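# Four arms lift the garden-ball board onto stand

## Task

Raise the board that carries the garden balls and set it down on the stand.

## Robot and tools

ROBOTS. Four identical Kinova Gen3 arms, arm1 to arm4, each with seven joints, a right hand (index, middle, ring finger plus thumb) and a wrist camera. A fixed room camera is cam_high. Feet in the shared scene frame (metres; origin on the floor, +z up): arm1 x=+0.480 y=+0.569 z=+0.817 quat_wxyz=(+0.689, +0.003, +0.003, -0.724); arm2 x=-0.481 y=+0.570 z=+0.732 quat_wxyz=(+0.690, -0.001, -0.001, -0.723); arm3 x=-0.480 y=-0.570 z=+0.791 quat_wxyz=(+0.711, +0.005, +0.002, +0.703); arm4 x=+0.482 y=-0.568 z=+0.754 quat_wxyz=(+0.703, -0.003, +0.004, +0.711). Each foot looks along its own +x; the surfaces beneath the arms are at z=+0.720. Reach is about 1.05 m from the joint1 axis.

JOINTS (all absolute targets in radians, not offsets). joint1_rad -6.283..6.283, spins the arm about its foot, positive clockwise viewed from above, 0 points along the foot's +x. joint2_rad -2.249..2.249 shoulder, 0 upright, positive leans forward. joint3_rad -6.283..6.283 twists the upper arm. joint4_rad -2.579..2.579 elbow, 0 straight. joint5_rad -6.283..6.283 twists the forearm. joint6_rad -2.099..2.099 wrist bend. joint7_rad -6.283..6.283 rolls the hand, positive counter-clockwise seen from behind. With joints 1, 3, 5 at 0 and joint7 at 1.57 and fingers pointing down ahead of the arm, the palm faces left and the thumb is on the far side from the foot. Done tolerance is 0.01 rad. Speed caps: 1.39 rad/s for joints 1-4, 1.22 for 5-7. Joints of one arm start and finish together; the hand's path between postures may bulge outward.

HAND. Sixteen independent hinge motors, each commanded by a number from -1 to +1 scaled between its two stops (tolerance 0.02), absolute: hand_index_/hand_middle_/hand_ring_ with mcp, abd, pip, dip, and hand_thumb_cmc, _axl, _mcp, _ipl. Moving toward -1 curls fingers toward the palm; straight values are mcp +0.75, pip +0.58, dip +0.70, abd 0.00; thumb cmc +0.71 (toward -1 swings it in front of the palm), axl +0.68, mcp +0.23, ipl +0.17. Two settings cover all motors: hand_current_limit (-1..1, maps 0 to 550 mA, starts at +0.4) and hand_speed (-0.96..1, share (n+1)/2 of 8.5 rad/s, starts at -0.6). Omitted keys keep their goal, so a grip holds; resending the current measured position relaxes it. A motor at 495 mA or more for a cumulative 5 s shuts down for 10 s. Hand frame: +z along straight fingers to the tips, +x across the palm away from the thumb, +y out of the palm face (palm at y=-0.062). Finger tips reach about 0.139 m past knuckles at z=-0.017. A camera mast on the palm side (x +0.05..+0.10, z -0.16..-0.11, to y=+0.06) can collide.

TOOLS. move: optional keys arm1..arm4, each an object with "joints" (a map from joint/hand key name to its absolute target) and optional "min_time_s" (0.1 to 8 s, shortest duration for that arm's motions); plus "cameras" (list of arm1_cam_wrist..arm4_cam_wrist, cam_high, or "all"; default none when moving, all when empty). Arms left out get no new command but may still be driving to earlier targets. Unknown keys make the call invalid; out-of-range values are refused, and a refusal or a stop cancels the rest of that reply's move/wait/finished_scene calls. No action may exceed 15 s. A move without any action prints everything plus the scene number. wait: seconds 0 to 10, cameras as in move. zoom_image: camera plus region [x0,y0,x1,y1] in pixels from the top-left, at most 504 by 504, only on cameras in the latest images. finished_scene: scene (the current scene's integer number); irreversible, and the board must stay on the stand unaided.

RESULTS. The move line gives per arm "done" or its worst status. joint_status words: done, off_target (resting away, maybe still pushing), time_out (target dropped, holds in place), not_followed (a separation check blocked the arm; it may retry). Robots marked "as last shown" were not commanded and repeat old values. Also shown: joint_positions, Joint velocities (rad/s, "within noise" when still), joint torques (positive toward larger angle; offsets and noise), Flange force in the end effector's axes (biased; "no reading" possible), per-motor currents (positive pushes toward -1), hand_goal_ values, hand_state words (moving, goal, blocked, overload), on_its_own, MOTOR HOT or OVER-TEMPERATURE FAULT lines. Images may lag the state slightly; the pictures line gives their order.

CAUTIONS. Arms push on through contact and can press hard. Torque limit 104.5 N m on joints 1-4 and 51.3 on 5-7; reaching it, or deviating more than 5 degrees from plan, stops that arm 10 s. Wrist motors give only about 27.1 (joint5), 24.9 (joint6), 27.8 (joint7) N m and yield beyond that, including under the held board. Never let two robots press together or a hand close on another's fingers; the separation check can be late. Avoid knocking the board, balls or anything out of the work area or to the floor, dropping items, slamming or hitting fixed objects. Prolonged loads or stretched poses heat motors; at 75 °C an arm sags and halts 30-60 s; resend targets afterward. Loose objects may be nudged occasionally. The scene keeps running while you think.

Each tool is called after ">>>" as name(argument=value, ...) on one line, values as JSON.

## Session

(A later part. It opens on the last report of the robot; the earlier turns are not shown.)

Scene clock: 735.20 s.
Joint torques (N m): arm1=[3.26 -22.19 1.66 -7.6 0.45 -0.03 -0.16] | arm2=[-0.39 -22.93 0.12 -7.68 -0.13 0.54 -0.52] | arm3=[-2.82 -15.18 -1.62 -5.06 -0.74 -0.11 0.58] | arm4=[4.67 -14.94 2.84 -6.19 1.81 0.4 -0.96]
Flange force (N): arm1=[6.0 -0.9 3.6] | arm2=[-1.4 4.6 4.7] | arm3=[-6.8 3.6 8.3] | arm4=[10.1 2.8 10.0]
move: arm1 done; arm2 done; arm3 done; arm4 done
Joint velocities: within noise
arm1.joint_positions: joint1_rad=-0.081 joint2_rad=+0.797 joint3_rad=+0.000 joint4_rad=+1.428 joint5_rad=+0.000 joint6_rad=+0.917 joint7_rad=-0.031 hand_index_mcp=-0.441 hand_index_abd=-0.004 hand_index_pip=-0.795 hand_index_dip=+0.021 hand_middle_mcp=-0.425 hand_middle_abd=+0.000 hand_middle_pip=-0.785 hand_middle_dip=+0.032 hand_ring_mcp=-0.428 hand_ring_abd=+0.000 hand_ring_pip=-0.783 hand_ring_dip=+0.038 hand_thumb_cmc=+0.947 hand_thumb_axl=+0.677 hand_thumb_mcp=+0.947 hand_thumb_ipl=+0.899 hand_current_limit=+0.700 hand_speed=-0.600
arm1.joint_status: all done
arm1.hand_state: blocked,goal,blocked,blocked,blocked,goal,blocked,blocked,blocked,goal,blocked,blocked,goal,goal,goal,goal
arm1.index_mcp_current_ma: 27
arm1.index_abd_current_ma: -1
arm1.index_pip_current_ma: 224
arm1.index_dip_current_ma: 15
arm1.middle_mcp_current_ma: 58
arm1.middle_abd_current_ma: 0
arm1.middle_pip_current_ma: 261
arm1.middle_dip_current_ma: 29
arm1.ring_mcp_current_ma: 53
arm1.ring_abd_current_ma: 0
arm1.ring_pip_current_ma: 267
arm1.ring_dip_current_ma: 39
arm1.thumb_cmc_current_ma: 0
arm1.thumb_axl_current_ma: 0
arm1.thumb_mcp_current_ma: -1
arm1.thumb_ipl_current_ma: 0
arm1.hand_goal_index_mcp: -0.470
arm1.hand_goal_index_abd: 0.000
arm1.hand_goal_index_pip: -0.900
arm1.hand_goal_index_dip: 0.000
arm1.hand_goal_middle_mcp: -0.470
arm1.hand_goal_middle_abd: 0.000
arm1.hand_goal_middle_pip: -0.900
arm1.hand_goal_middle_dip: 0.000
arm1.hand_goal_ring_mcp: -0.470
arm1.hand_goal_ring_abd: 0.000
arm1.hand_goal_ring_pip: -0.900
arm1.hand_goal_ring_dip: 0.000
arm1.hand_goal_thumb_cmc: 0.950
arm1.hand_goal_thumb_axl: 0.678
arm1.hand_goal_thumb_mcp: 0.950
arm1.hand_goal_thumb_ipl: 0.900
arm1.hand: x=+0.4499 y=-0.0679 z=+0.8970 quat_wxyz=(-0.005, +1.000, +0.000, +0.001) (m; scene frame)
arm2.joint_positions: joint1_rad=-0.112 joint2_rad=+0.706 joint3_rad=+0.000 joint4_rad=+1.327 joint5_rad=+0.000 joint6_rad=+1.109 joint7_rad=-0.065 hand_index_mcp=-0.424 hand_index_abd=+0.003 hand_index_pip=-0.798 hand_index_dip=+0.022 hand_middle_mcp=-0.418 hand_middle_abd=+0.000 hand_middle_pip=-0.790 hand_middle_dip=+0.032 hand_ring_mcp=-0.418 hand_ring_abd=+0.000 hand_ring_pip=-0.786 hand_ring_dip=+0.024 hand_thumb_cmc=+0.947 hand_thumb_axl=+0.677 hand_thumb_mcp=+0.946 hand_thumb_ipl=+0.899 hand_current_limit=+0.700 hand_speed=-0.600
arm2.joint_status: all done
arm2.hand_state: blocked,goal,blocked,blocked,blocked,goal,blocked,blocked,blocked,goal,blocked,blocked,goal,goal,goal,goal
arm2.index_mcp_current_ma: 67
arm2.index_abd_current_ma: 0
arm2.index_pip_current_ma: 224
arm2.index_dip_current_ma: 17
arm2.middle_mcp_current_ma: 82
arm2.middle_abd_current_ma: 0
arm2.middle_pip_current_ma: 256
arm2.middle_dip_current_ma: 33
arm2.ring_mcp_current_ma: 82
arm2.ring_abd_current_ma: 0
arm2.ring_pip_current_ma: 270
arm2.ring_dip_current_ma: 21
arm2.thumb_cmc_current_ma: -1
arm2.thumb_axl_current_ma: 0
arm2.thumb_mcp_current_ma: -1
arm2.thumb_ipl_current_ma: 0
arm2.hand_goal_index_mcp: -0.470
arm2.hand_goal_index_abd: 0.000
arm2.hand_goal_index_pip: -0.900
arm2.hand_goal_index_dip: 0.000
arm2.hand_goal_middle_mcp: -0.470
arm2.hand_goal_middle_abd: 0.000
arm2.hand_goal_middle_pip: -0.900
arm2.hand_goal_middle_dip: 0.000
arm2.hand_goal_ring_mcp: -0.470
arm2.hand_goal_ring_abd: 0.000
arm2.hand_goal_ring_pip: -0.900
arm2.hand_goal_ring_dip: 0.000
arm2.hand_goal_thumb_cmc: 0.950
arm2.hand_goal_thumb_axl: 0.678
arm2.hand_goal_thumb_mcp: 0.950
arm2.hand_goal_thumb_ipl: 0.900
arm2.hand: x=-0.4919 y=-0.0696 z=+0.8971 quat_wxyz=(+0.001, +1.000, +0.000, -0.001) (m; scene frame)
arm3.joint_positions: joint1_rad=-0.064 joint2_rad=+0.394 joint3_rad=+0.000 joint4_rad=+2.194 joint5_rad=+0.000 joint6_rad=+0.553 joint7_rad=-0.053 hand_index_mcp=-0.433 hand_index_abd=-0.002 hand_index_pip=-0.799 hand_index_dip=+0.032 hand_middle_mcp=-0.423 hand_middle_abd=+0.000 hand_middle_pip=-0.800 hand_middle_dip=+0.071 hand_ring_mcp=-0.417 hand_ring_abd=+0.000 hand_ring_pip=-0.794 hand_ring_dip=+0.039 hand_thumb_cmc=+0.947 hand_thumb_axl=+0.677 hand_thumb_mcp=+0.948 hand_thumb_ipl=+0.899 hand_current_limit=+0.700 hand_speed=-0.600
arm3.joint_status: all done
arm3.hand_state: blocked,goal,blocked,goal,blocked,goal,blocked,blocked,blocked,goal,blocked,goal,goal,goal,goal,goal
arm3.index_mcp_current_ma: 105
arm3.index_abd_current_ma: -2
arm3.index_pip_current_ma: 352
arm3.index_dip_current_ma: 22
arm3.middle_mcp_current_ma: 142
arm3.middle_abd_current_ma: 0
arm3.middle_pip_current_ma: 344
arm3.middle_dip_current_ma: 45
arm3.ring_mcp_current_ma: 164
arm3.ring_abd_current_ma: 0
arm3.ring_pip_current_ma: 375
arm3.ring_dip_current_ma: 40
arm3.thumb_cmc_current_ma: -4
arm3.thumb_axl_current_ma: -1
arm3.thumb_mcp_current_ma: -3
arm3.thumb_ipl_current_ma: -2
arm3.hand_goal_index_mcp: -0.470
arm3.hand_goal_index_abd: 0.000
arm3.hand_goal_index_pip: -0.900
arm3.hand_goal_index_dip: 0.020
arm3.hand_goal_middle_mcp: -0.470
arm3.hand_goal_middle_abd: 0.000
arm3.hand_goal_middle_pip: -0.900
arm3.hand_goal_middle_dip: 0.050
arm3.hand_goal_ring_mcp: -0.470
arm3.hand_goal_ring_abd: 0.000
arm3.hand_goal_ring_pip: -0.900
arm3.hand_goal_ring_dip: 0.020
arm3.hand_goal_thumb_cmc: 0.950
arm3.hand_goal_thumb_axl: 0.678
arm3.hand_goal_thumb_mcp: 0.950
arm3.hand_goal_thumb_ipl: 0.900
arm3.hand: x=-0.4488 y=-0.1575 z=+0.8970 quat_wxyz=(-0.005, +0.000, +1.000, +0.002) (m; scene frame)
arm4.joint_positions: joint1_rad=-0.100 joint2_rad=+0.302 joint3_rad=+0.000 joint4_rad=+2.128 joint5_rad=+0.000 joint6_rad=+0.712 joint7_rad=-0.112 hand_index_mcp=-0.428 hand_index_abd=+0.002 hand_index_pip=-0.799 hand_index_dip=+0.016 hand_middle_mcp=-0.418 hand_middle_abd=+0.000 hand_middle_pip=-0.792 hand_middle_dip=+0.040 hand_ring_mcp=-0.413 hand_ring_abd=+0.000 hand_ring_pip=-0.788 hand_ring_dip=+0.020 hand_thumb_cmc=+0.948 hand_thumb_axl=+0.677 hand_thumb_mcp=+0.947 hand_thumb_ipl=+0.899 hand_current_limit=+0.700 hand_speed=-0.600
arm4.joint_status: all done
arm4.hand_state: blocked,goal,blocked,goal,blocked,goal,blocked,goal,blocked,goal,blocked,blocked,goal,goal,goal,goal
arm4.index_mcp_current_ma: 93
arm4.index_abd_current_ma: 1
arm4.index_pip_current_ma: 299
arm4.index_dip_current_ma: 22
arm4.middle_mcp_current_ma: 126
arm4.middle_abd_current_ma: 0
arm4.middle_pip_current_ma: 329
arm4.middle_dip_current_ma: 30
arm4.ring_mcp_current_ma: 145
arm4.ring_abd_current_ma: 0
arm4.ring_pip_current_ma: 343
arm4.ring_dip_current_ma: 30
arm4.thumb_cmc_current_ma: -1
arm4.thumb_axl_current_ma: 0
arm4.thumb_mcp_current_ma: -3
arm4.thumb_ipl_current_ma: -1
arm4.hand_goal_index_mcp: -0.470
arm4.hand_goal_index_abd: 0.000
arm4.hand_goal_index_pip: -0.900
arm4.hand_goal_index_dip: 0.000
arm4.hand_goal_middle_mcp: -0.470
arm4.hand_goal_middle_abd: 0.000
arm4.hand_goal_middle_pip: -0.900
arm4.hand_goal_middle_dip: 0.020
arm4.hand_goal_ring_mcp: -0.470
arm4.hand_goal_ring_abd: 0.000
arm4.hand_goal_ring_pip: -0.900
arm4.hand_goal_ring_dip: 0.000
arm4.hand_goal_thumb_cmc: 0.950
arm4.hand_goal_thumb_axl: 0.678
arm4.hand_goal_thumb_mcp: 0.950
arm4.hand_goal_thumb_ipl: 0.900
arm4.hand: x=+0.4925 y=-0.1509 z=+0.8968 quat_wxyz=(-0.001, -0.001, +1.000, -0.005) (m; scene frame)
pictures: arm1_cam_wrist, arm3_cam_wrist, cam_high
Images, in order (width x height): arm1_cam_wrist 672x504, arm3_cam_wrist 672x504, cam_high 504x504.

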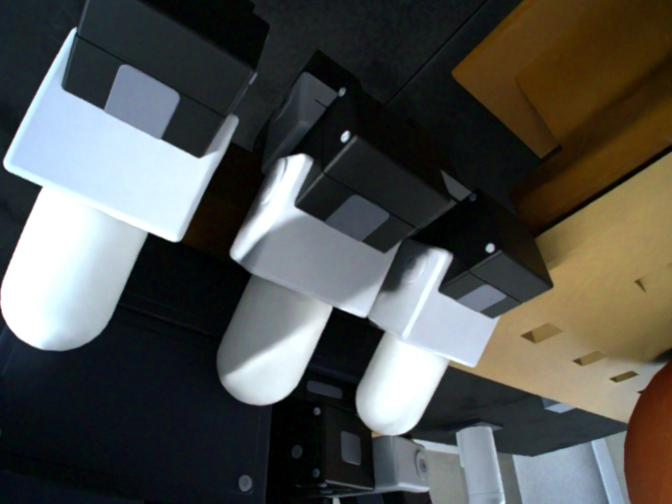

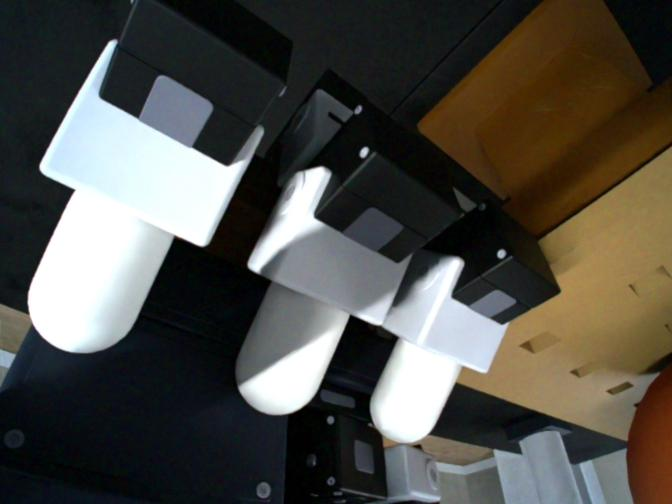

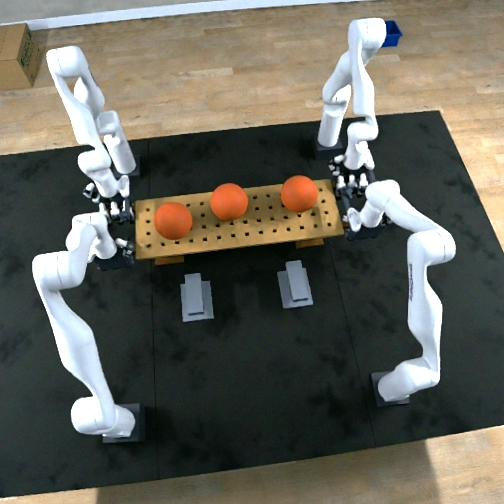

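>>> move(arm1={"joints": {"joint2_rad": 0.8044, "joint4_rad": 1.4318, "joint6_rad": 0.9054}, "min_time_s": 1.5}, arm2={"joints": {"joint2_rad": 0.7113, "joint4_rad": 1.3336, "joint6_rad": 1.0967}, "min_time_s": 1.5}, arm3={"joints": {"joint2_rad": 0.4066, "joint4_rad": 2.1997, "joint6_rad": 0.5353}, "min_time_s": 1.5}, arm4={"joints": {"joint2_rad": 0.3127, "joint4_rad": 2.1349, "joint6_rad": 0.694}, "min_time_s": 1.5}, cameras=["arm1_cam_wrist", "arm3_cam_wrist"])

>>> zoom_image(camera="arm1_cam_wrist", region=[500, 100, 672, 272])

>>> zoom_image(camera="arm3_cam_wrist", region=[500, 100, 672, 272])

Scene clock: 742.93 s.
Joint torques (N m): arm1=[3.22 -21.82 1.51 -7.32 0.41 -0.08 -0.14] | arm2=[-0.62 -23.32 -0.06 -7.83 -0.22 0.5 -0.54] | arm3=[-3.54 -15.1 -2.37 -4.89 -0.94 -0.01 0.63] | arm4=[5.1 -15.23 3.28 -6.15 2.01 0.41 -1]
Flange force (N): arm1=[5.9 -0.7 2.7] | arm2=[-1.8 4.6 5.3] | arm3=[-8.9 3.3 8.2] | arm4=[11.4 2.6 10.6]
move: arm1 done; arm2 done; arm3 done; arm4 done
Joint velocities: within noise
arm1.joint_positions: joint1_rad=-0.081 joint2_rad=+0.804 joint3_rad=+0.000 joint4_rad=+1.432 joint5_rad=+0.000 joint6_rad=+0.905 joint7_rad=-0.031 hand_index_mcp=-0.441 hand_index_abd=-0.004 hand_index_pip=-0.795 hand_index_dip=+0.021 hand_middle_mcp=-0.425 hand_middle_abd=+0.000 hand_middle_pip=-0.785 hand_middle_dip=+0.032 hand_ring_mcp=-0.428 hand_ring_abd=+0.000 hand_ring_pip=-0.783 hand_ring_dip=+0.038 hand_thumb_cmc=+0.947 hand_thumb_axl=+0.677 hand_thumb_mcp=+0.947 hand_thumb_ipl=+0.899 hand_current_limit=+0.700 hand_speed=-0.600
arm1.joint_status: all done
arm1.hand_state: blocked,goal,blocked,blocked,blocked,goal,blocked,blocked,blocked,goal,blocked,blocked,goal,goal,goal,goal
arm1.index_mcp_current_ma: 27
arm1.index_abd_current_ma: -1
arm1.index_pip_current_ma: 224
arm1.index_dip_current_ma: 15
arm1.middle_mcp_current_ma: 58
arm1.middle_abd_current_ma: 0
arm1.middle_pip_current_ma: 261
arm1.middle_dip_current_ma: 29
arm1.ring_mcp_current_ma: 53
arm1.ring_abd_current_ma: 0
arm1.ring_pip_current_ma: 267
arm1.ring_dip_current_ma: 39
arm1.thumb_cmc_current_ma: 0
arm1.thumb_axl_current_ma: 0
arm1.thumb_mcp_current_ma: -1
arm1.thumb_ipl_current_ma: 0
arm1.hand_goal_index_mcp: -0.470
arm1.hand_goal_index_abd: 0.000
arm1.hand_goal_index_pip: -0.900
arm1.hand_goal_index_dip: 0.000
arm1.hand_goal_middle_mcp: -0.470
arm1.hand_goal_middle_abd: 0.000
arm1.hand_goal_middle_pip: -0.900
arm1.hand_goal_middle_dip: 0.000
arm1.hand_goal_ring_mcp: -0.470
arm1.hand_goal_ring_abd: 0.000
arm1.hand_goal_ring_pip: -0.900
arm1.hand_goal_ring_dip: 0.000
arm1.hand_goal_thumb_cmc: 0.950
arm1.hand_goal_thumb_axl: 0.678
arm1.hand_goal_thumb_mcp: 0.950
arm1.hand_goal_thumb_ipl: 0.900
arm1.hand: x=+0.4499 y=-0.0679 z=+0.8920 quat_wxyz=(-0.004, +1.000, +0.000, +0.001) (m; scene frame)
arm2.joint_positions: joint1_rad=-0.112 joint2_rad=+0.711 joint3_rad=+0.000 joint4_rad=+1.334 joint5_rad=+0.000 joint6_rad=+1.097 joint7_rad=-0.065 hand_index_mcp=-0.424 hand_index_abd=+0.003 hand_index_pip=-0.798 hand_index_dip=+0.022 hand_middle_mcp=-0.418 hand_middle_abd=+0.000 hand_middle_pip=-0.790 hand_middle_dip=+0.032 hand_ring_mcp=-0.418 hand_ring_abd=+0.000 hand_ring_pip=-0.786 hand_ring_dip=+0.024 hand_thumb_cmc=+0.947 hand_thumb_axl=+0.677 hand_thumb_mcp=+0.946 hand_thumb_ipl=+0.899 hand_current_limit=+0.700 hand_speed=-0.600
arm2.joint_status: all done
arm2.hand_state: blocked,goal,blocked,blocked,blocked,goal,blocked,blocked,blocked,goal,blocked,blocked,goal,goal,goal,goal
arm2.index_mcp_current_ma: 67
arm2.index_abd_current_ma: 0
arm2.index_pip_current_ma: 224
arm2.index_dip_current_ma: 17
arm2.middle_mcp_current_ma: 82
arm2.middle_abd_current_ma: 0
arm2.middle_pip_current_ma: 256
arm2.middle_dip_current_ma: 33
arm2.ring_mcp_current_ma: 82
arm2.ring_abd_current_ma: 0
arm2.ring_pip_current_ma: 270
arm2.ring_dip_current_ma: 21
arm2.thumb_cmc_current_ma: -1
arm2.thumb_axl_current_ma: 0
arm2.thumb_mcp_current_ma: -1
arm2.thumb_ipl_current_ma: 0
arm2.hand_goal_index_mcp: -0.470
arm2.hand_goal_index_abd: 0.000
arm2.hand_goal_index_pip: -0.900
arm2.hand_goal_index_dip: 0.000
arm2.hand_goal_middle_mcp: -0.470
arm2.hand_goal_middle_abd: 0.000
arm2.hand_goal_middle_pip: -0.900
arm2.hand_goal_middle_dip: 0.000
arm2.hand_goal_ring_mcp: -0.470
arm2.hand_goal_ring_abd: 0.000
arm2.hand_goal_ring_pip: -0.900
arm2.hand_goal_ring_dip: 0.000
arm2.hand_goal_thumb_cmc: 0.950
arm2.hand_goal_thumb_axl: 0.678
arm2.hand_goal_thumb_mcp: 0.950
arm2.hand_goal_thumb_ipl: 0.900
arm2.hand: x=-0.4919 y=-0.0697 z=+0.8921 quat_wxyz=(+0.001, +1.000, +0.000, -0.001) (m; scene frame)
arm3.joint_positions: joint1_rad=-0.064 joint2_rad=+0.407 joint3_rad=+0.000 joint4_rad=+2.200 joint5_rad=+0.000 joint6_rad=+0.535 joint7_rad=-0.053 hand_index_mcp=-0.433 hand_index_abd=-0.002 hand_index_pip=-0.799 hand_index_dip=+0.032 hand_middle_mcp=-0.423 hand_middle_abd=+0.000 hand_middle_pip=-0.800 hand_middle_dip=+0.071 hand_ring_mcp=-0.417 hand_ring_abd=+0.000 hand_ring_pip=-0.794 hand_ring_dip=+0.039 hand_thumb_cmc=+0.947 hand_thumb_axl=+0.677 hand_thumb_mcp=+0.948 hand_thumb_ipl=+0.899 hand_current_limit=+0.700 hand_speed=-0.600
arm3.joint_status: all done
arm3.hand_state: blocked,goal,blocked,goal,blocked,goal,blocked,blocked,blocked,goal,blocked,goal,goal,goal,goal,goal
arm3.index_mcp_current_ma: 105
arm3.index_abd_current_ma: -2
arm3.index_pip_current_ma: 352
arm3.index_dip_current_ma: 22
arm3.middle_mcp_current_ma: 142
arm3.middle_abd_current_ma: 0
arm3.middle_pip_current_ma: 344
arm3.middle_dip_current_ma: 45
arm3.ring_mcp_current_ma: 164
arm3.ring_abd_current_ma: 0
arm3.ring_pip_current_ma: 375
arm3.ring_dip_current_ma: 40
arm3.thumb_cmc_current_ma: -4
arm3.thumb_axl_current_ma: -1
arm3.thumb_mcp_current_ma: -3
arm3.thumb_ipl_current_ma: -2
arm3.hand_goal_index_mcp: -0.470
arm3.hand_goal_index_abd: 0.000
arm3.hand_goal_index_pip: -0.900
arm3.hand_goal_index_dip: 0.020
arm3.hand_goal_middle_mcp: -0.470
arm3.hand_goal_middle_abd: 0.000
arm3.hand_goal_middle_pip: -0.900
arm3.hand_goal_middle_dip: 0.050
arm3.hand_goal_ring_mcp: -0.470
arm3.hand_goal_ring_abd: 0.000
arm3.hand_goal_ring_pip: -0.900
arm3.hand_goal_ring_dip: 0.020
arm3.hand_goal_thumb_cmc: 0.950
arm3.hand_goal_thumb_axl: 0.678
arm3.hand_goal_thumb_mcp: 0.950
arm3.hand_goal_thumb_ipl: 0.900
arm3.hand: x=-0.4488 y=-0.1574 z=+0.8920 quat_wxyz=(-0.005, +0.000, +1.000, +0.002) (m; scene frame)
arm4.joint_positions: joint1_rad=-0.100 joint2_rad=+0.313 joint3_rad=+0.000 joint4_rad=+2.135 joint5_rad=+0.000 joint6_rad=+0.694 joint7_rad=-0.112 hand_index_mcp=-0.428 hand_index_abd=+0.002 hand_index_pip=-0.799 hand_index_dip=+0.016 hand_middle_mcp=-0.418 hand_middle_abd=+0.000 hand_middle_pip=-0.792 hand_middle_dip=+0.040 hand_ring_mcp=-0.413 hand_ring_abd=+0.000 hand_ring_pip=-0.788 hand_ring_dip=+0.020 hand_thumb_cmc=+0.948 hand_thumb_axl=+0.677 hand_thumb_mcp=+0.947 hand_thumb_ipl=+0.899 hand_current_limit=+0.700 hand_speed=-0.600
arm4.joint_status: all done
arm4.hand_state: blocked,goal,blocked,goal,blocked,goal,blocked,goal,blocked,goal,blocked,blocked,goal,goal,goal,goal
arm4.index_mcp_current_ma: 93
arm4.index_abd_current_ma: 1
arm4.index_pip_current_ma: 299
arm4.index_dip_current_ma: 22
arm4.middle_mcp_current_ma: 126
arm4.middle_abd_current_ma: 0
arm4.middle_pip_current_ma: 329
arm4.middle_dip_current_ma: 30
arm4.ring_mcp_current_ma: 145
arm4.ring_abd_current_ma: 0
arm4.ring_pip_current_ma: 343
arm4.ring_dip_current_ma: 30
arm4.thumb_cmc_current_ma: -1
arm4.thumb_axl_current_ma: 0
arm4.thumb_mcp_current_ma: -3
arm4.thumb_ipl_current_ma: -1
arm4.hand_goal_index_mcp: -0.470
arm4.hand_goal_index_abd: 0.000
arm4.hand_goal_index_pip: -0.900
arm4.hand_goal_index_dip: 0.000
arm4.hand_goal_middle_mcp: -0.470
arm4.hand_goal_middle_abd: 0.000
arm4.hand_goal_middle_pip: -0.900
arm4.hand_goal_middle_dip: 0.020
arm4.hand_goal_ring_mcp: -0.470
arm4.hand_goal_ring_abd: 0.000
arm4.hand_goal_ring_pip: -0.900
arm4.hand_goal_ring_dip: 0.000
arm4.hand_goal_thumb_cmc: 0.950
arm4.hand_goal_thumb_axl: 0.678
arm4.hand_goal_thumb_mcp: 0.950
arm4.hand_goal_thumb_ipl: 0.900
arm4.hand: x=+0.4925 y=-0.1509 z=+0.8918 quat_wxyz=(-0.001, -0.001, +1.000, -0.005) (m; scene frame)
pictures: arm1_cam_wrist, arm3_cam_wrist
Images, in order (width x height): arm1_cam_wrist 672x504, arm3_cam_wrist 672x504.

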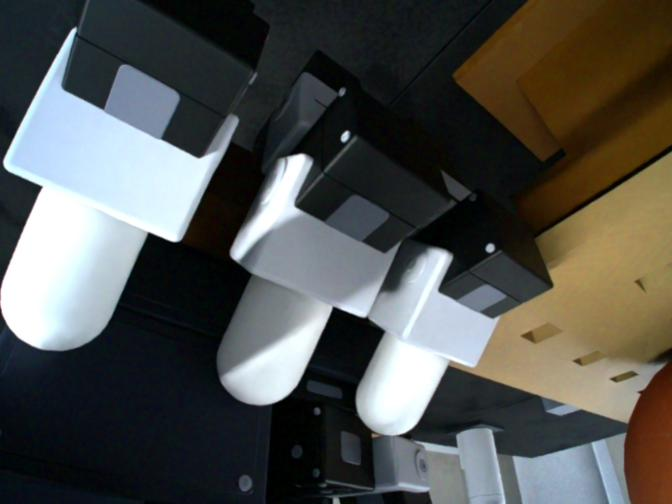

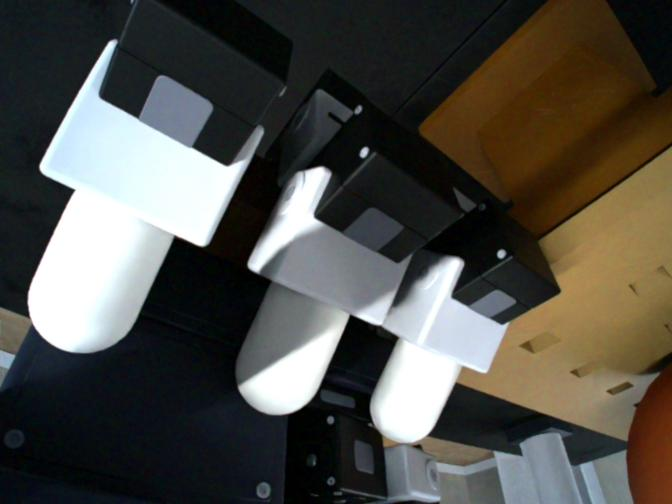

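Scaled by 2.930 from the camera's 672x504 image, which has a finer 960x720 frame.

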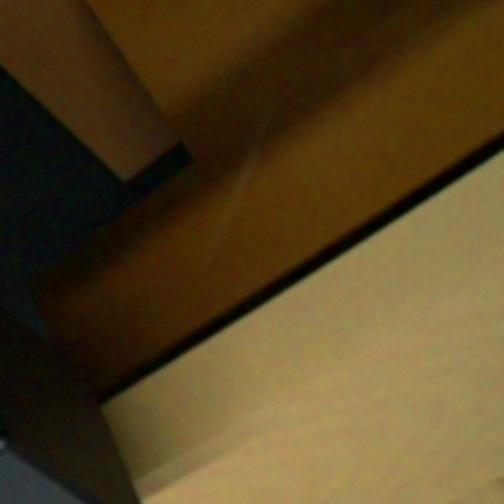

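Scaled by 2.930 from the camera's 672x504 image, which has a finer 960x720 frame.

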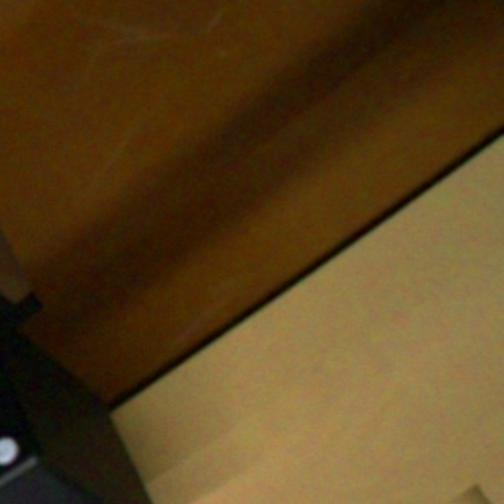

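>>> move(arm1={"joints": {"joint2_rad": 0.8119, "joint4_rad": 1.4355, "joint6_rad": 0.8942}, "min_time_s": 1.5}, arm2={"joints": {"joint2_rad": 0.7169, "joint4_rad": 1.3404, "joint6_rad": 1.0843}, "min_time_s": 1.5}, arm3={"joints": {"joint2_rad": 0.4192, "joint4_rad": 2.2051, "joint6_rad": 0.5173}, "min_time_s": 1.5}, arm4={"joints": {"joint2_rad": 0.3235, "joint4_rad": 2.142, "joint6_rad": 0.6761}, "min_time_s": 1.5}, cameras=["cam_high"])

>>> zoom_image(camera="cam_high", region=[110, 170, 230, 290])

>>> zoom_image(camera="cam_high", region=[250, 150, 370, 270])

Scene clock: 759.83 s.
Joint torques (N m): arm1=[3.13 -21.84 1.52 -7.21 0.44 -0.07 -0.14] | arm2=[-0.46 -23.39 0.04 -7.68 -0.17 0.52 -0.52] | arm3=[-3.61 -15.11 -2.53 -4.56 -0.91 -0.05 0.65] | arm4=[5.21 -15.4 3.48 -5.99 2.03 0.42 -0.98]
Flange force (N): arm1=[5.8 -0.6 2.6] | arm2=[-1.5 5.0 5.4] | arm3=[-9.1 3.7 7.7] | arm4=[11.9 2.7 11.0]
move: arm1 done; arm2 done; arm3 done; arm4 done
Joint velocities: within noise
arm1.joint_positions: joint1_rad=-0.081 joint2_rad=+0.812 joint3_rad=+0.000 joint4_rad=+1.436 joint5_rad=+0.000 joint6_rad=+0.894 joint7_rad=-0.031 hand_index_mcp=-0.441 hand_index_abd=-0.004 hand_index_pip=-0.795 hand_index_dip=+0.021 hand_middle_mcp=-0.425 hand_middle_abd=+0.000 hand_middle_pip=-0.785 hand_middle_dip=+0.032 hand_ring_mcp=-0.428 hand_ring_abd=+0.000 hand_ring_pip=-0.783 hand_ring_dip=+0.038 hand_thumb_cmc=+0.947 hand_thumb_axl=+0.677 hand_thumb_mcp=+0.947 hand_thumb_ipl=+0.899 hand_current_limit=+0.700 hand_speed=-0.600
arm1.joint_status: all done
arm1.hand_state: blocked,goal,blocked,blocked,blocked,goal,blocked,blocked,blocked,goal,blocked,blocked,goal,goal,goal,goal
arm1.index_mcp_current_ma: 27
arm1.index_abd_current_ma: -1
arm1.index_pip_current_ma: 224
arm1.index_dip_current_ma: 15
arm1.middle_mcp_current_ma: 58
arm1.middle_abd_current_ma: 0
arm1.middle_pip_current_ma: 261
arm1.middle_dip_current_ma: 29
arm1.ring_mcp_current_ma: 53
arm1.ring_abd_current_ma: 0
arm1.ring_pip_current_ma: 267
arm1.ring_dip_current_ma: 39
arm1.thumb_cmc_current_ma: 0
arm1.thumb_axl_current_ma: 0
arm1.thumb_mcp_current_ma: -1
arm1.thumb_ipl_current_ma: 0
arm1.hand_goal_index_mcp: -0.470
arm1.hand_goal_index_abd: 0.000
arm1.hand_goal_index_pip: -0.900
arm1.hand_goal_index_dip: 0.000
arm1.hand_goal_middle_mcp: -0.470
arm1.hand_goal_middle_abd: 0.000
arm1.hand_goal_middle_pip: -0.900
arm1.hand_goal_middle_dip: 0.000
arm1.hand_goal_ring_mcp: -0.470
arm1.hand_goal_ring_abd: 0.000
arm1.hand_goal_ring_pip: -0.900
arm1.hand_goal_ring_dip: 0.000
arm1.hand_goal_thumb_cmc: 0.950
arm1.hand_goal_thumb_axl: 0.678
arm1.hand_goal_thumb_mcp: 0.950
arm1.hand_goal_thumb_ipl: 0.900
arm1.hand: x=+0.4499 y=-0.0678 z=+0.8869 quat_wxyz=(-0.005, +1.000, +0.000, +0.001) (m; scene frame)
arm2.joint_positions: joint1_rad=-0.112 joint2_rad=+0.717 joint3_rad=+0.000 joint4_rad=+1.340 joint5_rad=+0.000 joint6_rad=+1.084 joint7_rad=-0.065 hand_index_mcp=-0.424 hand_index_abd=+0.003 hand_index_pip=-0.798 hand_index_dip=+0.022 hand_middle_mcp=-0.418 hand_middle_abd=+0.000 hand_middle_pip=-0.790 hand_middle_dip=+0.032 hand_ring_mcp=-0.418 hand_ring_abd=+0.000 hand_ring_pip=-0.786 hand_ring_dip=+0.024 hand_thumb_cmc=+0.947 hand_thumb_axl=+0.677 hand_thumb_mcp=+0.946 hand_thumb_ipl=+0.899 hand_current_limit=+0.700 hand_speed=-0.600
arm2.joint_status: all done
arm2.hand_state: blocked,goal,blocked,blocked,blocked,goal,blocked,blocked,blocked,goal,blocked,blocked,goal,goal,goal,goal
arm2.index_mcp_current_ma: 67
arm2.index_abd_current_ma: 0
arm2.index_pip_current_ma: 224
arm2.index_dip_current_ma: 17
arm2.middle_mcp_current_ma: 82
arm2.middle_abd_current_ma: 0
arm2.middle_pip_current_ma: 256
arm2.middle_dip_current_ma: 33
arm2.ring_mcp_current_ma: 82
arm2.ring_abd_current_ma: 0
arm2.ring_pip_current_ma: 270
arm2.ring_dip_current_ma: 21
arm2.thumb_cmc_current_ma: -1
arm2.thumb_axl_current_ma: 0
arm2.thumb_mcp_current_ma: -1
arm2.thumb_ipl_current_ma: 0
arm2.hand_goal_index_mcp: -0.470
arm2.hand_goal_index_abd: 0.000
arm2.hand_goal_index_pip: -0.900
arm2.hand_goal_index_dip: 0.000
arm2.hand_goal_middle_mcp: -0.470
arm2.hand_goal_middle_abd: 0.000
arm2.hand_goal_middle_pip: -0.900
arm2.hand_goal_middle_dip: 0.000
arm2.hand_goal_ring_mcp: -0.470
arm2.hand_goal_ring_abd: 0.000
arm2.hand_goal_ring_pip: -0.900
arm2.hand_goal_ring_dip: 0.000
arm2.hand_goal_thumb_cmc: 0.950
arm2.hand_goal_thumb_axl: 0.678
arm2.hand_goal_thumb_mcp: 0.950
arm2.hand_goal_thumb_ipl: 0.900
arm2.hand: x=-0.4919 y=-0.0697 z=+0.8870 quat_wxyz=(+0.001, +1.000, +0.000, -0.001) (m; scene frame)
arm3.joint_positions: joint1_rad=-0.064 joint2_rad=+0.419 joint3_rad=+0.000 joint4_rad=+2.205 joint5_rad=+0.000 joint6_rad=+0.517 joint7_rad=-0.053 hand_index_mcp=-0.433 hand_index_abd=-0.002 hand_index_pip=-0.799 hand_index_dip=+0.032 hand_middle_mcp=-0.423 hand_middle_abd=+0.000 hand_middle_pip=-0.800 hand_middle_dip=+0.071 hand_ring_mcp=-0.417 hand_ring_abd=+0.000 hand_ring_pip=-0.794 hand_ring_dip=+0.039 hand_thumb_cmc=+0.947 hand_thumb_axl=+0.677 hand_thumb_mcp=+0.948 hand_thumb_ipl=+0.899 hand_current_limit=+0.700 hand_speed=-0.600
arm3.joint_status: all done
arm3.hand_state: blocked,goal,blocked,goal,blocked,goal,blocked,blocked,blocked,goal,blocked,goal,goal,goal,goal,goal
arm3.index_mcp_current_ma: 105
arm3.index_abd_current_ma: -2
arm3.index_pip_current_ma: 351
arm3.index_dip_current_ma: 22
arm3.middle_mcp_current_ma: 142
arm3.middle_abd_current_ma: 0
arm3.middle_pip_current_ma: 344
arm3.middle_dip_current_ma: 45
arm3.ring_mcp_current_ma: 164
arm3.ring_abd_current_ma: 0
arm3.ring_pip_current_ma: 375
arm3.ring_dip_current_ma: 40
arm3.thumb_cmc_current_ma: -4
arm3.thumb_axl_current_ma: -1
arm3.thumb_mcp_current_ma: -3
arm3.thumb_ipl_current_ma: -2
arm3.hand_goal_index_mcp: -0.470
arm3.hand_goal_index_abd: 0.000
arm3.hand_goal_index_pip: -0.900
arm3.hand_goal_index_dip: 0.020
arm3.hand_goal_middle_mcp: -0.470
arm3.hand_goal_middle_abd: 0.000
arm3.hand_goal_middle_pip: -0.900
arm3.hand_goal_middle_dip: 0.050
arm3.hand_goal_ring_mcp: -0.470
arm3.hand_goal_ring_abd: 0.000
arm3.hand_goal_ring_pip: -0.900
arm3.hand_goal_ring_dip: 0.020
arm3.hand_goal_thumb_cmc: 0.950
arm3.hand_goal_thumb_axl: 0.678
arm3.hand_goal_thumb_mcp: 0.950
arm3.hand_goal_thumb_ipl: 0.900
arm3.hand: x=-0.4488 y=-0.1575 z=+0.8870 quat_wxyz=(-0.005, +0.000, +1.000, +0.002) (m; scene frame)
arm4.joint_positions: joint1_rad=-0.100 joint2_rad=+0.323 joint3_rad=+0.000 joint4_rad=+2.142 joint5_rad=+0.000 joint6_rad=+0.676 joint7_rad=-0.112 hand_index_mcp=-0.428 hand_index_abd=+0.002 hand_index_pip=-0.799 hand_index_dip=+0.016 hand_middle_mcp=-0.418 hand_middle_abd=+0.000 hand_middle_pip=-0.792 hand_middle_dip=+0.040 hand_ring_mcp=-0.413 hand_ring_abd=+0.000 hand_ring_pip=-0.788 hand_ring_dip=+0.020 hand_thumb_cmc=+0.948 hand_thumb_axl=+0.677 hand_thumb_mcp=+0.947 hand_thumb_ipl=+0.899 hand_current_limit=+0.700 hand_speed=-0.600
arm4.joint_status: all done
arm4.hand_state: blocked,goal,blocked,goal,blocked,goal,blocked,goal,blocked,goal,blocked,blocked,goal,goal,goal,goal
arm4.index_mcp_current_ma: 93
arm4.index_abd_current_ma: 1
arm4.index_pip_current_ma: 299
arm4.index_dip_current_ma: 22
arm4.middle_mcp_current_ma: 126
arm4.middle_abd_current_ma: 0
arm4.middle_pip_current_ma: 329
arm4.middle_dip_current_ma: 30
arm4.ring_mcp_current_ma: 145
arm4.ring_abd_current_ma: 0
arm4.ring_pip_current_ma: 343
arm4.ring_dip_current_ma: 30
arm4.thumb_cmc_current_ma: -1
arm4.thumb_axl_current_ma: 0
arm4.thumb_mcp_current_ma: -3
arm4.thumb_ipl_current_ma: -1
arm4.hand_goal_index_mcp: -0.470
arm4.hand_goal_index_abd: 0.000
arm4.hand_goal_index_pip: -0.900
arm4.hand_goal_index_dip: 0.000
arm4.hand_goal_middle_mcp: -0.470
arm4.hand_goal_middle_abd: 0.000
arm4.hand_goal_middle_pip: -0.900
arm4.hand_goal_middle_dip: 0.020
arm4.hand_goal_ring_mcp: -0.470
arm4.hand_goal_ring_abd: 0.000
arm4.hand_goal_ring_pip: -0.900
arm4.hand_goal_ring_dip: 0.000
arm4.hand_goal_thumb_cmc: 0.950
arm4.hand_goal_thumb_axl: 0.678
arm4.hand_goal_thumb_mcp: 0.950
arm4.hand_goal_thumb_ipl: 0.900
arm4.hand: x=+0.4925 y=-0.1510 z=+0.8869 quat_wxyz=(-0.001, -0.001, +1.000, -0.005) (m; scene frame)
pictures: cam_high
Images, in order (width x height): cam_high 504x504.

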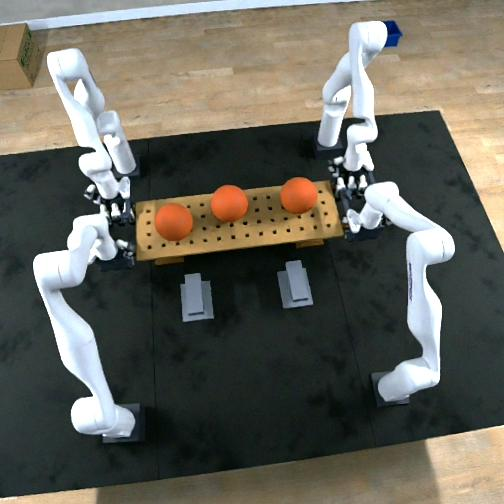

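Scaled by 4.200 from the camera's 504x504 image, which has a finer 720x720 frame.

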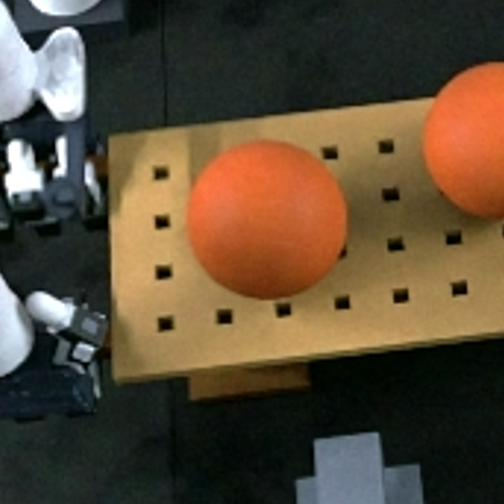

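Scaled by 4.200 from the camera's 504x504 image, which has a finer 720x720 frame.

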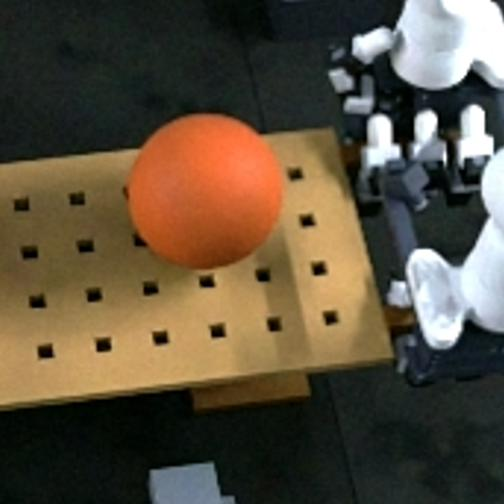

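>>> move(arm1={"joints": {"joint2_rad": 0.8195, "joint4_rad": 1.4389, "joint6_rad": 0.8832}, "min_time_s": 1.5}, arm2={"joints": {"joint2_rad": 0.7228, "joint4_rad": 1.3468, "joint6_rad": 1.072}, "min_time_s": 1.5}, arm3={"joints": {"joint2_rad": 0.4322, "joint4_rad": 2.2101, "joint6_rad": 0.4993}, "min_time_s": 1.5}, arm4={"joints": {"joint2_rad": 0.3348, "joint4_rad": 2.1487, "joint6_rad": 0.6581}, "min_time_s": 1.5})

>>> move(arm1={"joints": {"joint2_rad": 0.8271, "joint4_rad": 1.4422, "joint6_rad": 0.8723}, "min_time_s": 1.5}, arm2={"joints": {"joint2_rad": 0.7286, "joint4_rad": 1.3532, "joint6_rad": 1.0598}, "min_time_s": 1.5}, arm3={"joints": {"joint2_rad": 0.4452, "joint4_rad": 2.215, "joint6_rad": 0.4814}, "min_time_s": 1.5}, arm4={"joints": {"joint2_rad": 0.3461, "joint4_rad": 2.1554, "joint6_rad": 0.6401}, "min_time_s": 1.5}, cameras=["cam_high"])

Scene clock: 773.37 s.
Joint torques (N m): arm1=[3.17 -21.98 1.55 -7.2 0.4 -0.03 -0.16] | arm2=[-0.56 -23.41 -0.07 -7.74 -0.2 0.46 -0.52] | arm3=[-3.52 -15.12 -2.45 -4.52 -0.85 -0.06 0.64] | arm4=[5.19 -15.4 3.49 -5.72 1.96 0.4 -0.99]
Flange force (N): arm1=[5.8 -0.7 2.9] | arm2=[-1.7 4.6 5.4] | arm3=[-8.9 3.2 7.6] | arm4=[11.9 2.9 10.6]
move: arm1 done; arm2 done; arm3 done; arm4 done
Joint velocities: within noise
arm1.joint_positions: joint1_rad=-0.081 joint2_rad=+0.819 joint3_rad=+0.000 joint4_rad=+1.439 joint5_rad=+0.000 joint6_rad=+0.883 joint7_rad=-0.031 hand_index_mcp=-0.441 hand_index_abd=-0.004 hand_index_pip=-0.795 hand_index_dip=+0.021 hand_middle_mcp=-0.425 hand_middle_abd=+0.000 hand_middle_pip=-0.785 hand_middle_dip=+0.032 hand_ring_mcp=-0.428 hand_ring_abd=+0.000 hand_ring_pip=-0.783 hand_ring_dip=+0.038 hand_thumb_cmc=+0.947 hand_thumb_axl=+0.677 hand_thumb_mcp=+0.947 hand_thumb_ipl=+0.899 hand_current_limit=+0.700 hand_speed=-0.600
arm1.joint_status: all done
arm1.hand_state: blocked,goal,blocked,blocked,blocked,goal,blocked,blocked,blocked,goal,blocked,blocked,goal,goal,goal,goal
arm1.index_mcp_current_ma: 27
arm1.index_abd_current_ma: -1
arm1.index_pip_current_ma: 224
arm1.index_dip_current_ma: 15
arm1.middle_mcp_current_ma: 58
arm1.middle_abd_current_ma: 0
arm1.middle_pip_current_ma: 261
arm1.middle_dip_current_ma: 29
arm1.ring_mcp_current_ma: 53
arm1.ring_abd_current_ma: 0
arm1.ring_pip_current_ma: 267
arm1.ring_dip_current_ma: 39
arm1.thumb_cmc_current_ma: 0
arm1.thumb_axl_current_ma: 0
arm1.thumb_mcp_current_ma: -1
arm1.thumb_ipl_current_ma: 0
arm1.hand_goal_index_mcp: -0.470
arm1.hand_goal_index_abd: 0.000
arm1.hand_goal_index_pip: -0.900
arm1.hand_goal_index_dip: 0.000
arm1.hand_goal_middle_mcp: -0.470
arm1.hand_goal_middle_abd: 0.000
arm1.hand_goal_middle_pip: -0.900
arm1.hand_goal_middle_dip: 0.000
arm1.hand_goal_ring_mcp: -0.470
arm1.hand_goal_ring_abd: 0.000
arm1.hand_goal_ring_pip: -0.900
arm1.hand_goal_ring_dip: 0.000
arm1.hand_goal_thumb_cmc: 0.950
arm1.hand_goal_thumb_axl: 0.678
arm1.hand_goal_thumb_mcp: 0.950
arm1.hand_goal_thumb_ipl: 0.900
arm1.hand: x=+0.4499 y=-0.0678 z=+0.8819 quat_wxyz=(-0.004, +1.000, +0.000, +0.001) (m; scene frame)
arm2.joint_positions: joint1_rad=-0.112 joint2_rad=+0.723 joint3_rad=+0.000 joint4_rad=+1.347 joint5_rad=+0.000 joint6_rad=+1.072 joint7_rad=-0.065 hand_index_mcp=-0.424 hand_index_abd=+0.003 hand_index_pip=-0.798 hand_index_dip=+0.022 hand_middle_mcp=-0.418 hand_middle_abd=+0.000 hand_middle_pip=-0.790 hand_middle_dip=+0.032 hand_ring_mcp=-0.418 hand_ring_abd=+0.000 hand_ring_pip=-0.786 hand_ring_dip=+0.024 hand_thumb_cmc=+0.947 hand_thumb_axl=+0.677 hand_thumb_mcp=+0.946 hand_thumb_ipl=+0.899 hand_current_limit=+0.700 hand_speed=-0.600
arm2.joint_status: all done
arm2.hand_state: blocked,goal,blocked,blocked,blocked,goal,blocked,blocked,blocked,goal,blocked,blocked,goal,goal,goal,goal
arm2.index_mcp_current_ma: 67
arm2.index_abd_current_ma: 0
arm2.index_pip_current_ma: 224
arm2.index_dip_current_ma: 17
arm2.middle_mcp_current_ma: 82
arm2.middle_abd_current_ma: 0
arm2.middle_pip_current_ma: 256
arm2.middle_dip_current_ma: 33
arm2.ring_mcp_current_ma: 82
arm2.ring_abd_current_ma: 0
arm2.ring_pip_current_ma: 270
arm2.ring_dip_current_ma: 21
arm2.thumb_cmc_current_ma: -1
arm2.thumb_axl_current_ma: 0
arm2.thumb_mcp_current_ma: -1
arm2.thumb_ipl_current_ma: 0
arm2.hand_goal_index_mcp: -0.470
arm2.hand_goal_index_abd: 0.000
arm2.hand_goal_index_pip: -0.900
arm2.hand_goal_index_dip: 0.000
arm2.hand_goal_middle_mcp: -0.470
arm2.hand_goal_middle_abd: 0.000
arm2.hand_goal_middle_pip: -0.900
arm2.hand_goal_middle_dip: 0.000
arm2.hand_goal_ring_mcp: -0.470
arm2.hand_goal_ring_abd: 0.000
arm2.hand_goal_ring_pip: -0.900
arm2.hand_goal_ring_dip: 0.000
arm2.hand_goal_thumb_cmc: 0.950
arm2.hand_goal_thumb_axl: 0.678
arm2.hand_goal_thumb_mcp: 0.950
arm2.hand_goal_thumb_ipl: 0.900
arm2.hand: x=-0.4919 y=-0.0697 z=+0.8820 quat_wxyz=(+0.001, +1.000, +0.000, -0.001) (m; scene frame)
arm3.joint_positions: joint1_rad=-0.064 joint2_rad=+0.432 joint3_rad=+0.000 joint4_rad=+2.210 joint5_rad=+0.000 joint6_rad=+0.499 joint7_rad=-0.053 hand_index_mcp=-0.433 hand_index_abd=-0.003 hand_index_pip=-0.799 hand_index_dip=+0.032 hand_middle_mcp=-0.423 hand_middle_abd=+0.000 hand_middle_pip=-0.800 hand_middle_dip=+0.071 hand_ring_mcp=-0.417 hand_ring_abd=+0.000 hand_ring_pip=-0.794 hand_ring_dip=+0.039 hand_thumb_cmc=+0.947 hand_thumb_axl=+0.677 hand_thumb_mcp=+0.948 hand_thumb_ipl=+0.899 hand_current_limit=+0.700 hand_speed=-0.600
arm3.joint_status: all done
arm3.hand_state: blocked,goal,blocked,goal,blocked,goal,blocked,blocked,blocked,goal,blocked,goal,goal,goal,goal,goal
arm3.index_mcp_current_ma: 105
arm3.index_abd_current_ma: -3
arm3.index_pip_current_ma: 350
arm3.index_dip_current_ma: 22
arm3.middle_mcp_current_ma: 142
arm3.middle_abd_current_ma: 0
arm3.middle_pip_current_ma: 344
arm3.middle_dip_current_ma: 45
arm3.ring_mcp_current_ma: 164
arm3.ring_abd_current_ma: 0
arm3.ring_pip_current_ma: 375
arm3.ring_dip_current_ma: 40
arm3.thumb_cmc_current_ma: -4
arm3.thumb_axl_current_ma: -1
arm3.thumb_mcp_current_ma: -3
arm3.thumb_ipl_current_ma: -2
arm3.hand_goal_index_mcp: -0.470
arm3.hand_goal_index_abd: 0.000
arm3.hand_goal_index_pip: -0.900
arm3.hand_goal_index_dip: 0.020
arm3.hand_goal_middle_mcp: -0.470
arm3.hand_goal_middle_abd: 0.000
arm3.hand_goal_middle_pip: -0.900
arm3.hand_goal_middle_dip: 0.050
arm3.hand_goal_ring_mcp: -0.470
arm3.hand_goal_ring_abd: 0.000
arm3.hand_goal_ring_pip: -0.900
arm3.hand_goal_ring_dip: 0.020
arm3.hand_goal_thumb_cmc: 0.950
arm3.hand_goal_thumb_axl: 0.678
arm3.hand_goal_thumb_mcp: 0.950
arm3.hand_goal_thumb_ipl: 0.900
arm3.hand: x=-0.4489 y=-0.1574 z=+0.8820 quat_wxyz=(-0.005, +0.000, +1.000, +0.002) (m; scene frame)
arm4.joint_positions: joint1_rad=-0.100 joint2_rad=+0.335 joint3_rad=+0.000 joint4_rad=+2.149 joint5_rad=+0.000 joint6_rad=+0.658 joint7_rad=-0.112 hand_index_mcp=-0.428 hand_index_abd=+0.002 hand_index_pip=-0.799 hand_index_dip=+0.016 hand_middle_mcp=-0.418 hand_middle_abd=+0.000 hand_middle_pip=-0.792 hand_middle_dip=+0.040 hand_ring_mcp=-0.413 hand_ring_abd=+0.000 hand_ring_pip=-0.788 hand_ring_dip=+0.020 hand_thumb_cmc=+0.948 hand_thumb_axl=+0.677 hand_thumb_mcp=+0.947 hand_thumb_ipl=+0.899 hand_current_limit=+0.700 hand_speed=-0.600
arm4.joint_status: all done
arm4.hand_state: blocked,goal,blocked,goal,blocked,goal,blocked,goal,blocked,goal,blocked,blocked,goal,goal,goal,goal
arm4.index_mcp_current_ma: 93
arm4.index_abd_current_ma: 1
arm4.index_pip_current_ma: 299
arm4.index_dip_current_ma: 22
arm4.middle_mcp_current_ma: 126
arm4.middle_abd_current_ma: 0
arm4.middle_pip_current_ma: 329
arm4.middle_dip_current_ma: 30
arm4.ring_mcp_current_ma: 145
arm4.ring_abd_current_ma: 0
arm4.ring_pip_current_ma: 343
arm4.ring_dip_current_ma: 30
arm4.thumb_cmc_current_ma: -1
arm4.thumb_axl_current_ma: 0
arm4.thumb_mcp_current_ma: -3
arm4.thumb_ipl_current_ma: -1
arm4.hand_goal_index_mcp: -0.470
arm4.hand_goal_index_abd: 0.000
arm4.hand_goal_index_pip: -0.900
arm4.hand_goal_index_dip: 0.000
arm4.hand_goal_middle_mcp: -0.470
arm4.hand_goal_middle_abd: 0.000
arm4.hand_goal_middle_pip: -0.900
arm4.hand_goal_middle_dip: 0.020
arm4.hand_goal_ring_mcp: -0.470
arm4.hand_goal_ring_abd: 0.000
arm4.hand_goal_ring_pip: -0.900
arm4.hand_goal_ring_dip: 0.000
arm4.hand_goal_thumb_cmc: 0.950
arm4.hand_goal_thumb_axl: 0.678
arm4.hand_goal_thumb_mcp: 0.950
arm4.hand_goal_thumb_ipl: 0.900
arm4.hand: x=+0.4925 y=-0.1510 z=+0.8818 quat_wxyz=(-0.001, -0.001, +1.000, -0.005) (m; scene frame)
pictures: none

Scene clock: 775.17 s.
Joint torques (N m): arm1=[3.31 -22.08 1.64 -7.09 0.44 -0.07 -0.15] | arm2=[-0.56 -23.42 0 -7.62 -0.2 0.51 -0.52] | arm3=[-3.37 -15.3 -2.31 -4.29 -0.77 -0.02 0.53] | arm4=[5.13 -15.46 3.5 -5.58 1.87 0.46 -0.98]
Flange force (N): arm1=[6.1 -0.3 2.9] | arm2=[-1.7 4.7 5.5] | arm3=[-8.8 3.5 8.0] | arm4=[11.9 2.6 10.9]
move: arm1 done; arm2 done; arm3 done; arm4 done
Joint velocities: within noise
arm1.joint_positions: joint1_rad=-0.081 joint2_rad=+0.827 joint3_rad=+0.000 joint4_rad=+1.442 joint5_rad=+0.000 joint6_rad=+0.872 joint7_rad=-0.031 hand_index_mcp=-0.441 hand_index_abd=-0.004 hand_index_pip=-0.795 hand_index_dip=+0.021 hand_middle_mcp=-0.425 hand_middle_abd=+0.000 hand_middle_pip=-0.785 hand_middle_dip=+0.032 hand_ring_mcp=-0.428 hand_ring_abd=+0.000 hand_ring_pip=-0.783 hand_ring_dip=+0.038 hand_thumb_cmc=+0.947 hand_thumb_axl=+0.677 hand_thumb_mcp=+0.947 hand_thumb_ipl=+0.899 hand_current_limit=+0.700 hand_speed=-0.600
arm1.joint_status: all done
arm1.hand_state: blocked,goal,blocked,blocked,blocked,goal,blocked,blocked,blocked,goal,blocked,blocked,goal,goal,goal,goal
arm1.index_mcp_current_ma: 27
arm1.index_abd_current_ma: -1
arm1.index_pip_current_ma: 224
arm1.index_dip_current_ma: 15
arm1.middle_mcp_current_ma: 58
arm1.middle_abd_current_ma: 0
arm1.middle_pip_current_ma: 261
arm1.middle_dip_current_ma: 29
arm1.ring_mcp_current_ma: 53
arm1.ring_abd_current_ma: 0
arm1.ring_pip_current_ma: 267
arm1.ring_dip_current_ma: 39
arm1.thumb_cmc_current_ma: 0
arm1.thumb_axl_current_ma: 0
arm1.thumb_mcp_current_ma: -1
arm1.thumb_ipl_current_ma: 0
arm1.hand_goal_index_mcp: -0.470
arm1.hand_goal_index_abd: 0.000
arm1.hand_goal_index_pip: -0.900
arm1.hand_goal_index_dip: 0.000
arm1.hand_goal_middle_mcp: -0.470
arm1.hand_goal_middle_abd: 0.000
arm1.hand_goal_middle_pip: -0.900
arm1.hand_goal_middle_dip: 0.000
arm1.hand_goal_ring_mcp: -0.470
arm1.hand_goal_ring_abd: 0.000
arm1.hand_goal_ring_pip: -0.900
arm1.hand_goal_ring_dip: 0.000
arm1.hand_goal_thumb_cmc: 0.950
arm1.hand_goal_thumb_axl: 0.678
arm1.hand_goal_thumb_mcp: 0.950
arm1.hand_goal_thumb_ipl: 0.900
arm1.hand: x=+0.4499 y=-0.0678 z=+0.8769 quat_wxyz=(-0.004, +1.000, +0.000, +0.001) (m; scene frame)
arm2.joint_positions: joint1_rad=-0.112 joint2_rad=+0.729 joint3_rad=+0.000 joint4_rad=+1.353 joint5_rad=+0.000 joint6_rad=+1.060 joint7_rad=-0.065 hand_index_mcp=-0.424 hand_index_abd=+0.003 hand_index_pip=-0.798 hand_index_dip=+0.022 hand_middle_mcp=-0.418 hand_middle_abd=+0.000 hand_middle_pip=-0.790 hand_middle_dip=+0.032 hand_ring_mcp=-0.418 hand_ring_abd=+0.000 hand_ring_pip=-0.786 hand_ring_dip=+0.024 hand_thumb_cmc=+0.947 hand_thumb_axl=+0.677 hand_thumb_mcp=+0.946 hand_thumb_ipl=+0.899 hand_current_limit=+0.700 hand_speed=-0.600
arm2.joint_status: all done
arm2.hand_state: blocked,goal,blocked,blocked,blocked,goal,blocked,blocked,blocked,goal,blocked,blocked,goal,goal,goal,goal
arm2.index_mcp_current_ma: 67
arm2.index_abd_current_ma: 0
arm2.index_pip_current_ma: 224
arm2.index_dip_current_ma: 17
arm2.middle_mcp_current_ma: 82
arm2.middle_abd_current_ma: 0
arm2.middle_pip_current_ma: 256
arm2.middle_dip_current_ma: 33
arm2.ring_mcp_current_ma: 82
arm2.ring_abd_current_ma: 0
arm2.ring_pip_current_ma: 270
arm2.ring_dip_current_ma: 21
arm2.thumb_cmc_current_ma: -1
arm2.thumb_axl_current_ma: 0
arm2.thumb_mcp_current_ma: -1
arm2.thumb_ipl_current_ma: 0
arm2.hand_goal_index_mcp: -0.470
arm2.hand_goal_index_abd: 0.000
arm2.hand_goal_index_pip: -0.900
arm2.hand_goal_index_dip: 0.000
arm2.hand_goal_middle_mcp: -0.470
arm2.hand_goal_middle_abd: 0.000
arm2.hand_goal_middle_pip: -0.900
arm2.hand_goal_middle_dip: 0.000
arm2.hand_goal_ring_mcp: -0.470
arm2.hand_goal_ring_abd: 0.000
arm2.hand_goal_ring_pip: -0.900
arm2.hand_goal_ring_dip: 0.000
arm2.hand_goal_thumb_cmc: 0.950
arm2.hand_goal_thumb_axl: 0.678
arm2.hand_goal_thumb_mcp: 0.950
arm2.hand_goal_thumb_ipl: 0.900
arm2.hand: x=-0.4919 y=-0.0697 z=+0.8771 quat_wxyz=(+0.001, +1.000, +0.000, -0.001) (m; scene frame)
arm3.joint_positions: joint1_rad=-0.064 joint2_rad=+0.445 joint3_rad=+0.000 joint4_rad=+2.215 joint5_rad=+0.000 joint6_rad=+0.481 joint7_rad=-0.053 hand_index_mcp=-0.433 hand_index_abd=-0.003 hand_index_pip=-0.800 hand_index_dip=+0.032 hand_middle_mcp=-0.423 hand_middle_abd=+0.000 hand_middle_pip=-0.801 hand_middle_dip=+0.071 hand_ring_mcp=-0.417 hand_ring_abd=+0.000 hand_ring_pip=-0.794 hand_ring_dip=+0.039 hand_thumb_cmc=+0.947 hand_thumb_axl=+0.677 hand_thumb_mcp=+0.948 hand_thumb_ipl=+0.899 hand_current_limit=+0.700 hand_speed=-0.600
arm3.joint_status: all done
arm3.hand_state: blocked,goal,blocked,goal,blocked,goal,blocked,blocked,blocked,goal,blocked,goal,goal,goal,goal,goal
arm3.index_mcp_current_ma: 105
arm3.index_abd_current_ma: -3
arm3.index_pip_current_ma: 348
arm3.index_dip_current_ma: 22
arm3.middle_mcp_current_ma: 142
arm3.middle_abd_current_ma: 0
arm3.middle_pip_current_ma: 344
arm3.middle_dip_current_ma: 45
arm3.ring_mcp_current_ma: 164
arm3.ring_abd_current_ma: 0
arm3.ring_pip_current_ma: 375
arm3.ring_dip_current_ma: 40
arm3.thumb_cmc_current_ma: -4
arm3.thumb_axl_current_ma: -1
arm3.thumb_mcp_current_ma: -3
arm3.thumb_ipl_current_ma: -2
arm3.hand_goal_index_mcp: -0.470
arm3.hand_goal_index_abd: 0.000
arm3.hand_goal_index_pip: -0.900
arm3.hand_goal_index_dip: 0.020
arm3.hand_goal_middle_mcp: -0.470
arm3.hand_goal_middle_abd: 0.000
arm3.hand_goal_middle_pip: -0.900
arm3.hand_goal_middle_dip: 0.050
arm3.hand_goal_ring_mcp: -0.470
arm3.hand_goal_ring_abd: 0.000
arm3.hand_goal_ring_pip: -0.900
arm3.hand_goal_ring_dip: 0.020
arm3.hand_goal_thumb_cmc: 0.950
arm3.hand_goal_thumb_axl: 0.678
arm3.hand_goal_thumb_mcp: 0.950
arm3.hand_goal_thumb_ipl: 0.900
arm3.hand: x=-0.4489 y=-0.1574 z=+0.8771 quat_wxyz=(-0.005, +0.000, +1.000, +0.002) (m; scene frame)
arm4.joint_positions: joint1_rad=-0.100 joint2_rad=+0.346 joint3_rad=+0.000 joint4_rad=+2.155 joint5_rad=+0.000 joint6_rad=+0.640 joint7_rad=-0.112 hand_index_mcp=-0.428 hand_index_abd=+0.002 hand_index_pip=-0.799 hand_index_dip=+0.016 hand_middle_mcp=-0.418 hand_middle_abd=+0.000 hand_middle_pip=-0.792 hand_middle_dip=+0.040 hand_ring_mcp=-0.413 hand_ring_abd=+0.000 hand_ring_pip=-0.788 hand_ring_dip=+0.020 hand_thumb_cmc=+0.948 hand_thumb_axl=+0.677 hand_thumb_mcp=+0.947 hand_thumb_ipl=+0.899 hand_current_limit=+0.700 hand_speed=-0.600
arm4.joint_status: all done
arm4.hand_state: blocked,goal,blocked,goal,blocked,goal,blocked,goal,blocked,goal,blocked,blocked,goal,goal,goal,goal
arm4.index_mcp_current_ma: 93
arm4.index_abd_current_ma: 1
arm4.index_pip_current_ma: 299
arm4.index_dip_current_ma: 22
arm4.middle_mcp_current_ma: 126
arm4.middle_abd_current_ma: 0
arm4.middle_pip_current_ma: 329
arm4.middle_dip_current_ma: 30
arm4.ring_mcp_current_ma: 145
arm4.ring_abd_current_ma: 0
arm4.ring_pip_current_ma: 343
arm4.ring_dip_current_ma: 30
arm4.thumb_cmc_current_ma: -1
arm4.thumb_axl_current_ma: 0
arm4.thumb_mcp_current_ma: -3
arm4.thumb_ipl_current_ma: -1
arm4.hand_goal_index_mcp: -0.470
arm4.hand_goal_index_abd: 0.000
arm4.hand_goal_index_pip: -0.900
arm4.hand_goal_index_dip: 0.000
arm4.hand_goal_middle_mcp: -0.470
arm4.hand_goal_middle_abd: 0.000
arm4.hand_goal_middle_pip: -0.900
arm4.hand_goal_middle_dip: 0.020
arm4.hand_goal_ring_mcp: -0.470
arm4.hand_goal_ring_abd: 0.000
arm4.hand_goal_ring_pip: -0.900
arm4.hand_goal_ring_dip: 0.000
arm4.hand_goal_thumb_cmc: 0.950
arm4.hand_goal_thumb_axl: 0.678
arm4.hand_goal_thumb_mcp: 0.950
arm4.hand_goal_thumb_ipl: 0.900
arm4.hand: x=+0.4925 y=-0.1510 z=+0.8768 quat_wxyz=(-0.001, -0.001, +1.000, -0.005) (m; scene frame)
pictures: cam_high
Images, in order (width x height): cam_high 504x504.

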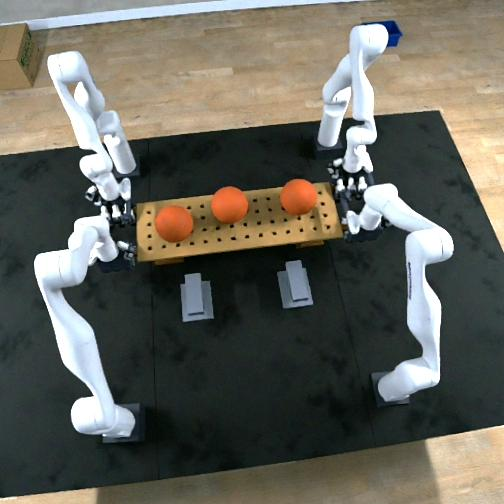

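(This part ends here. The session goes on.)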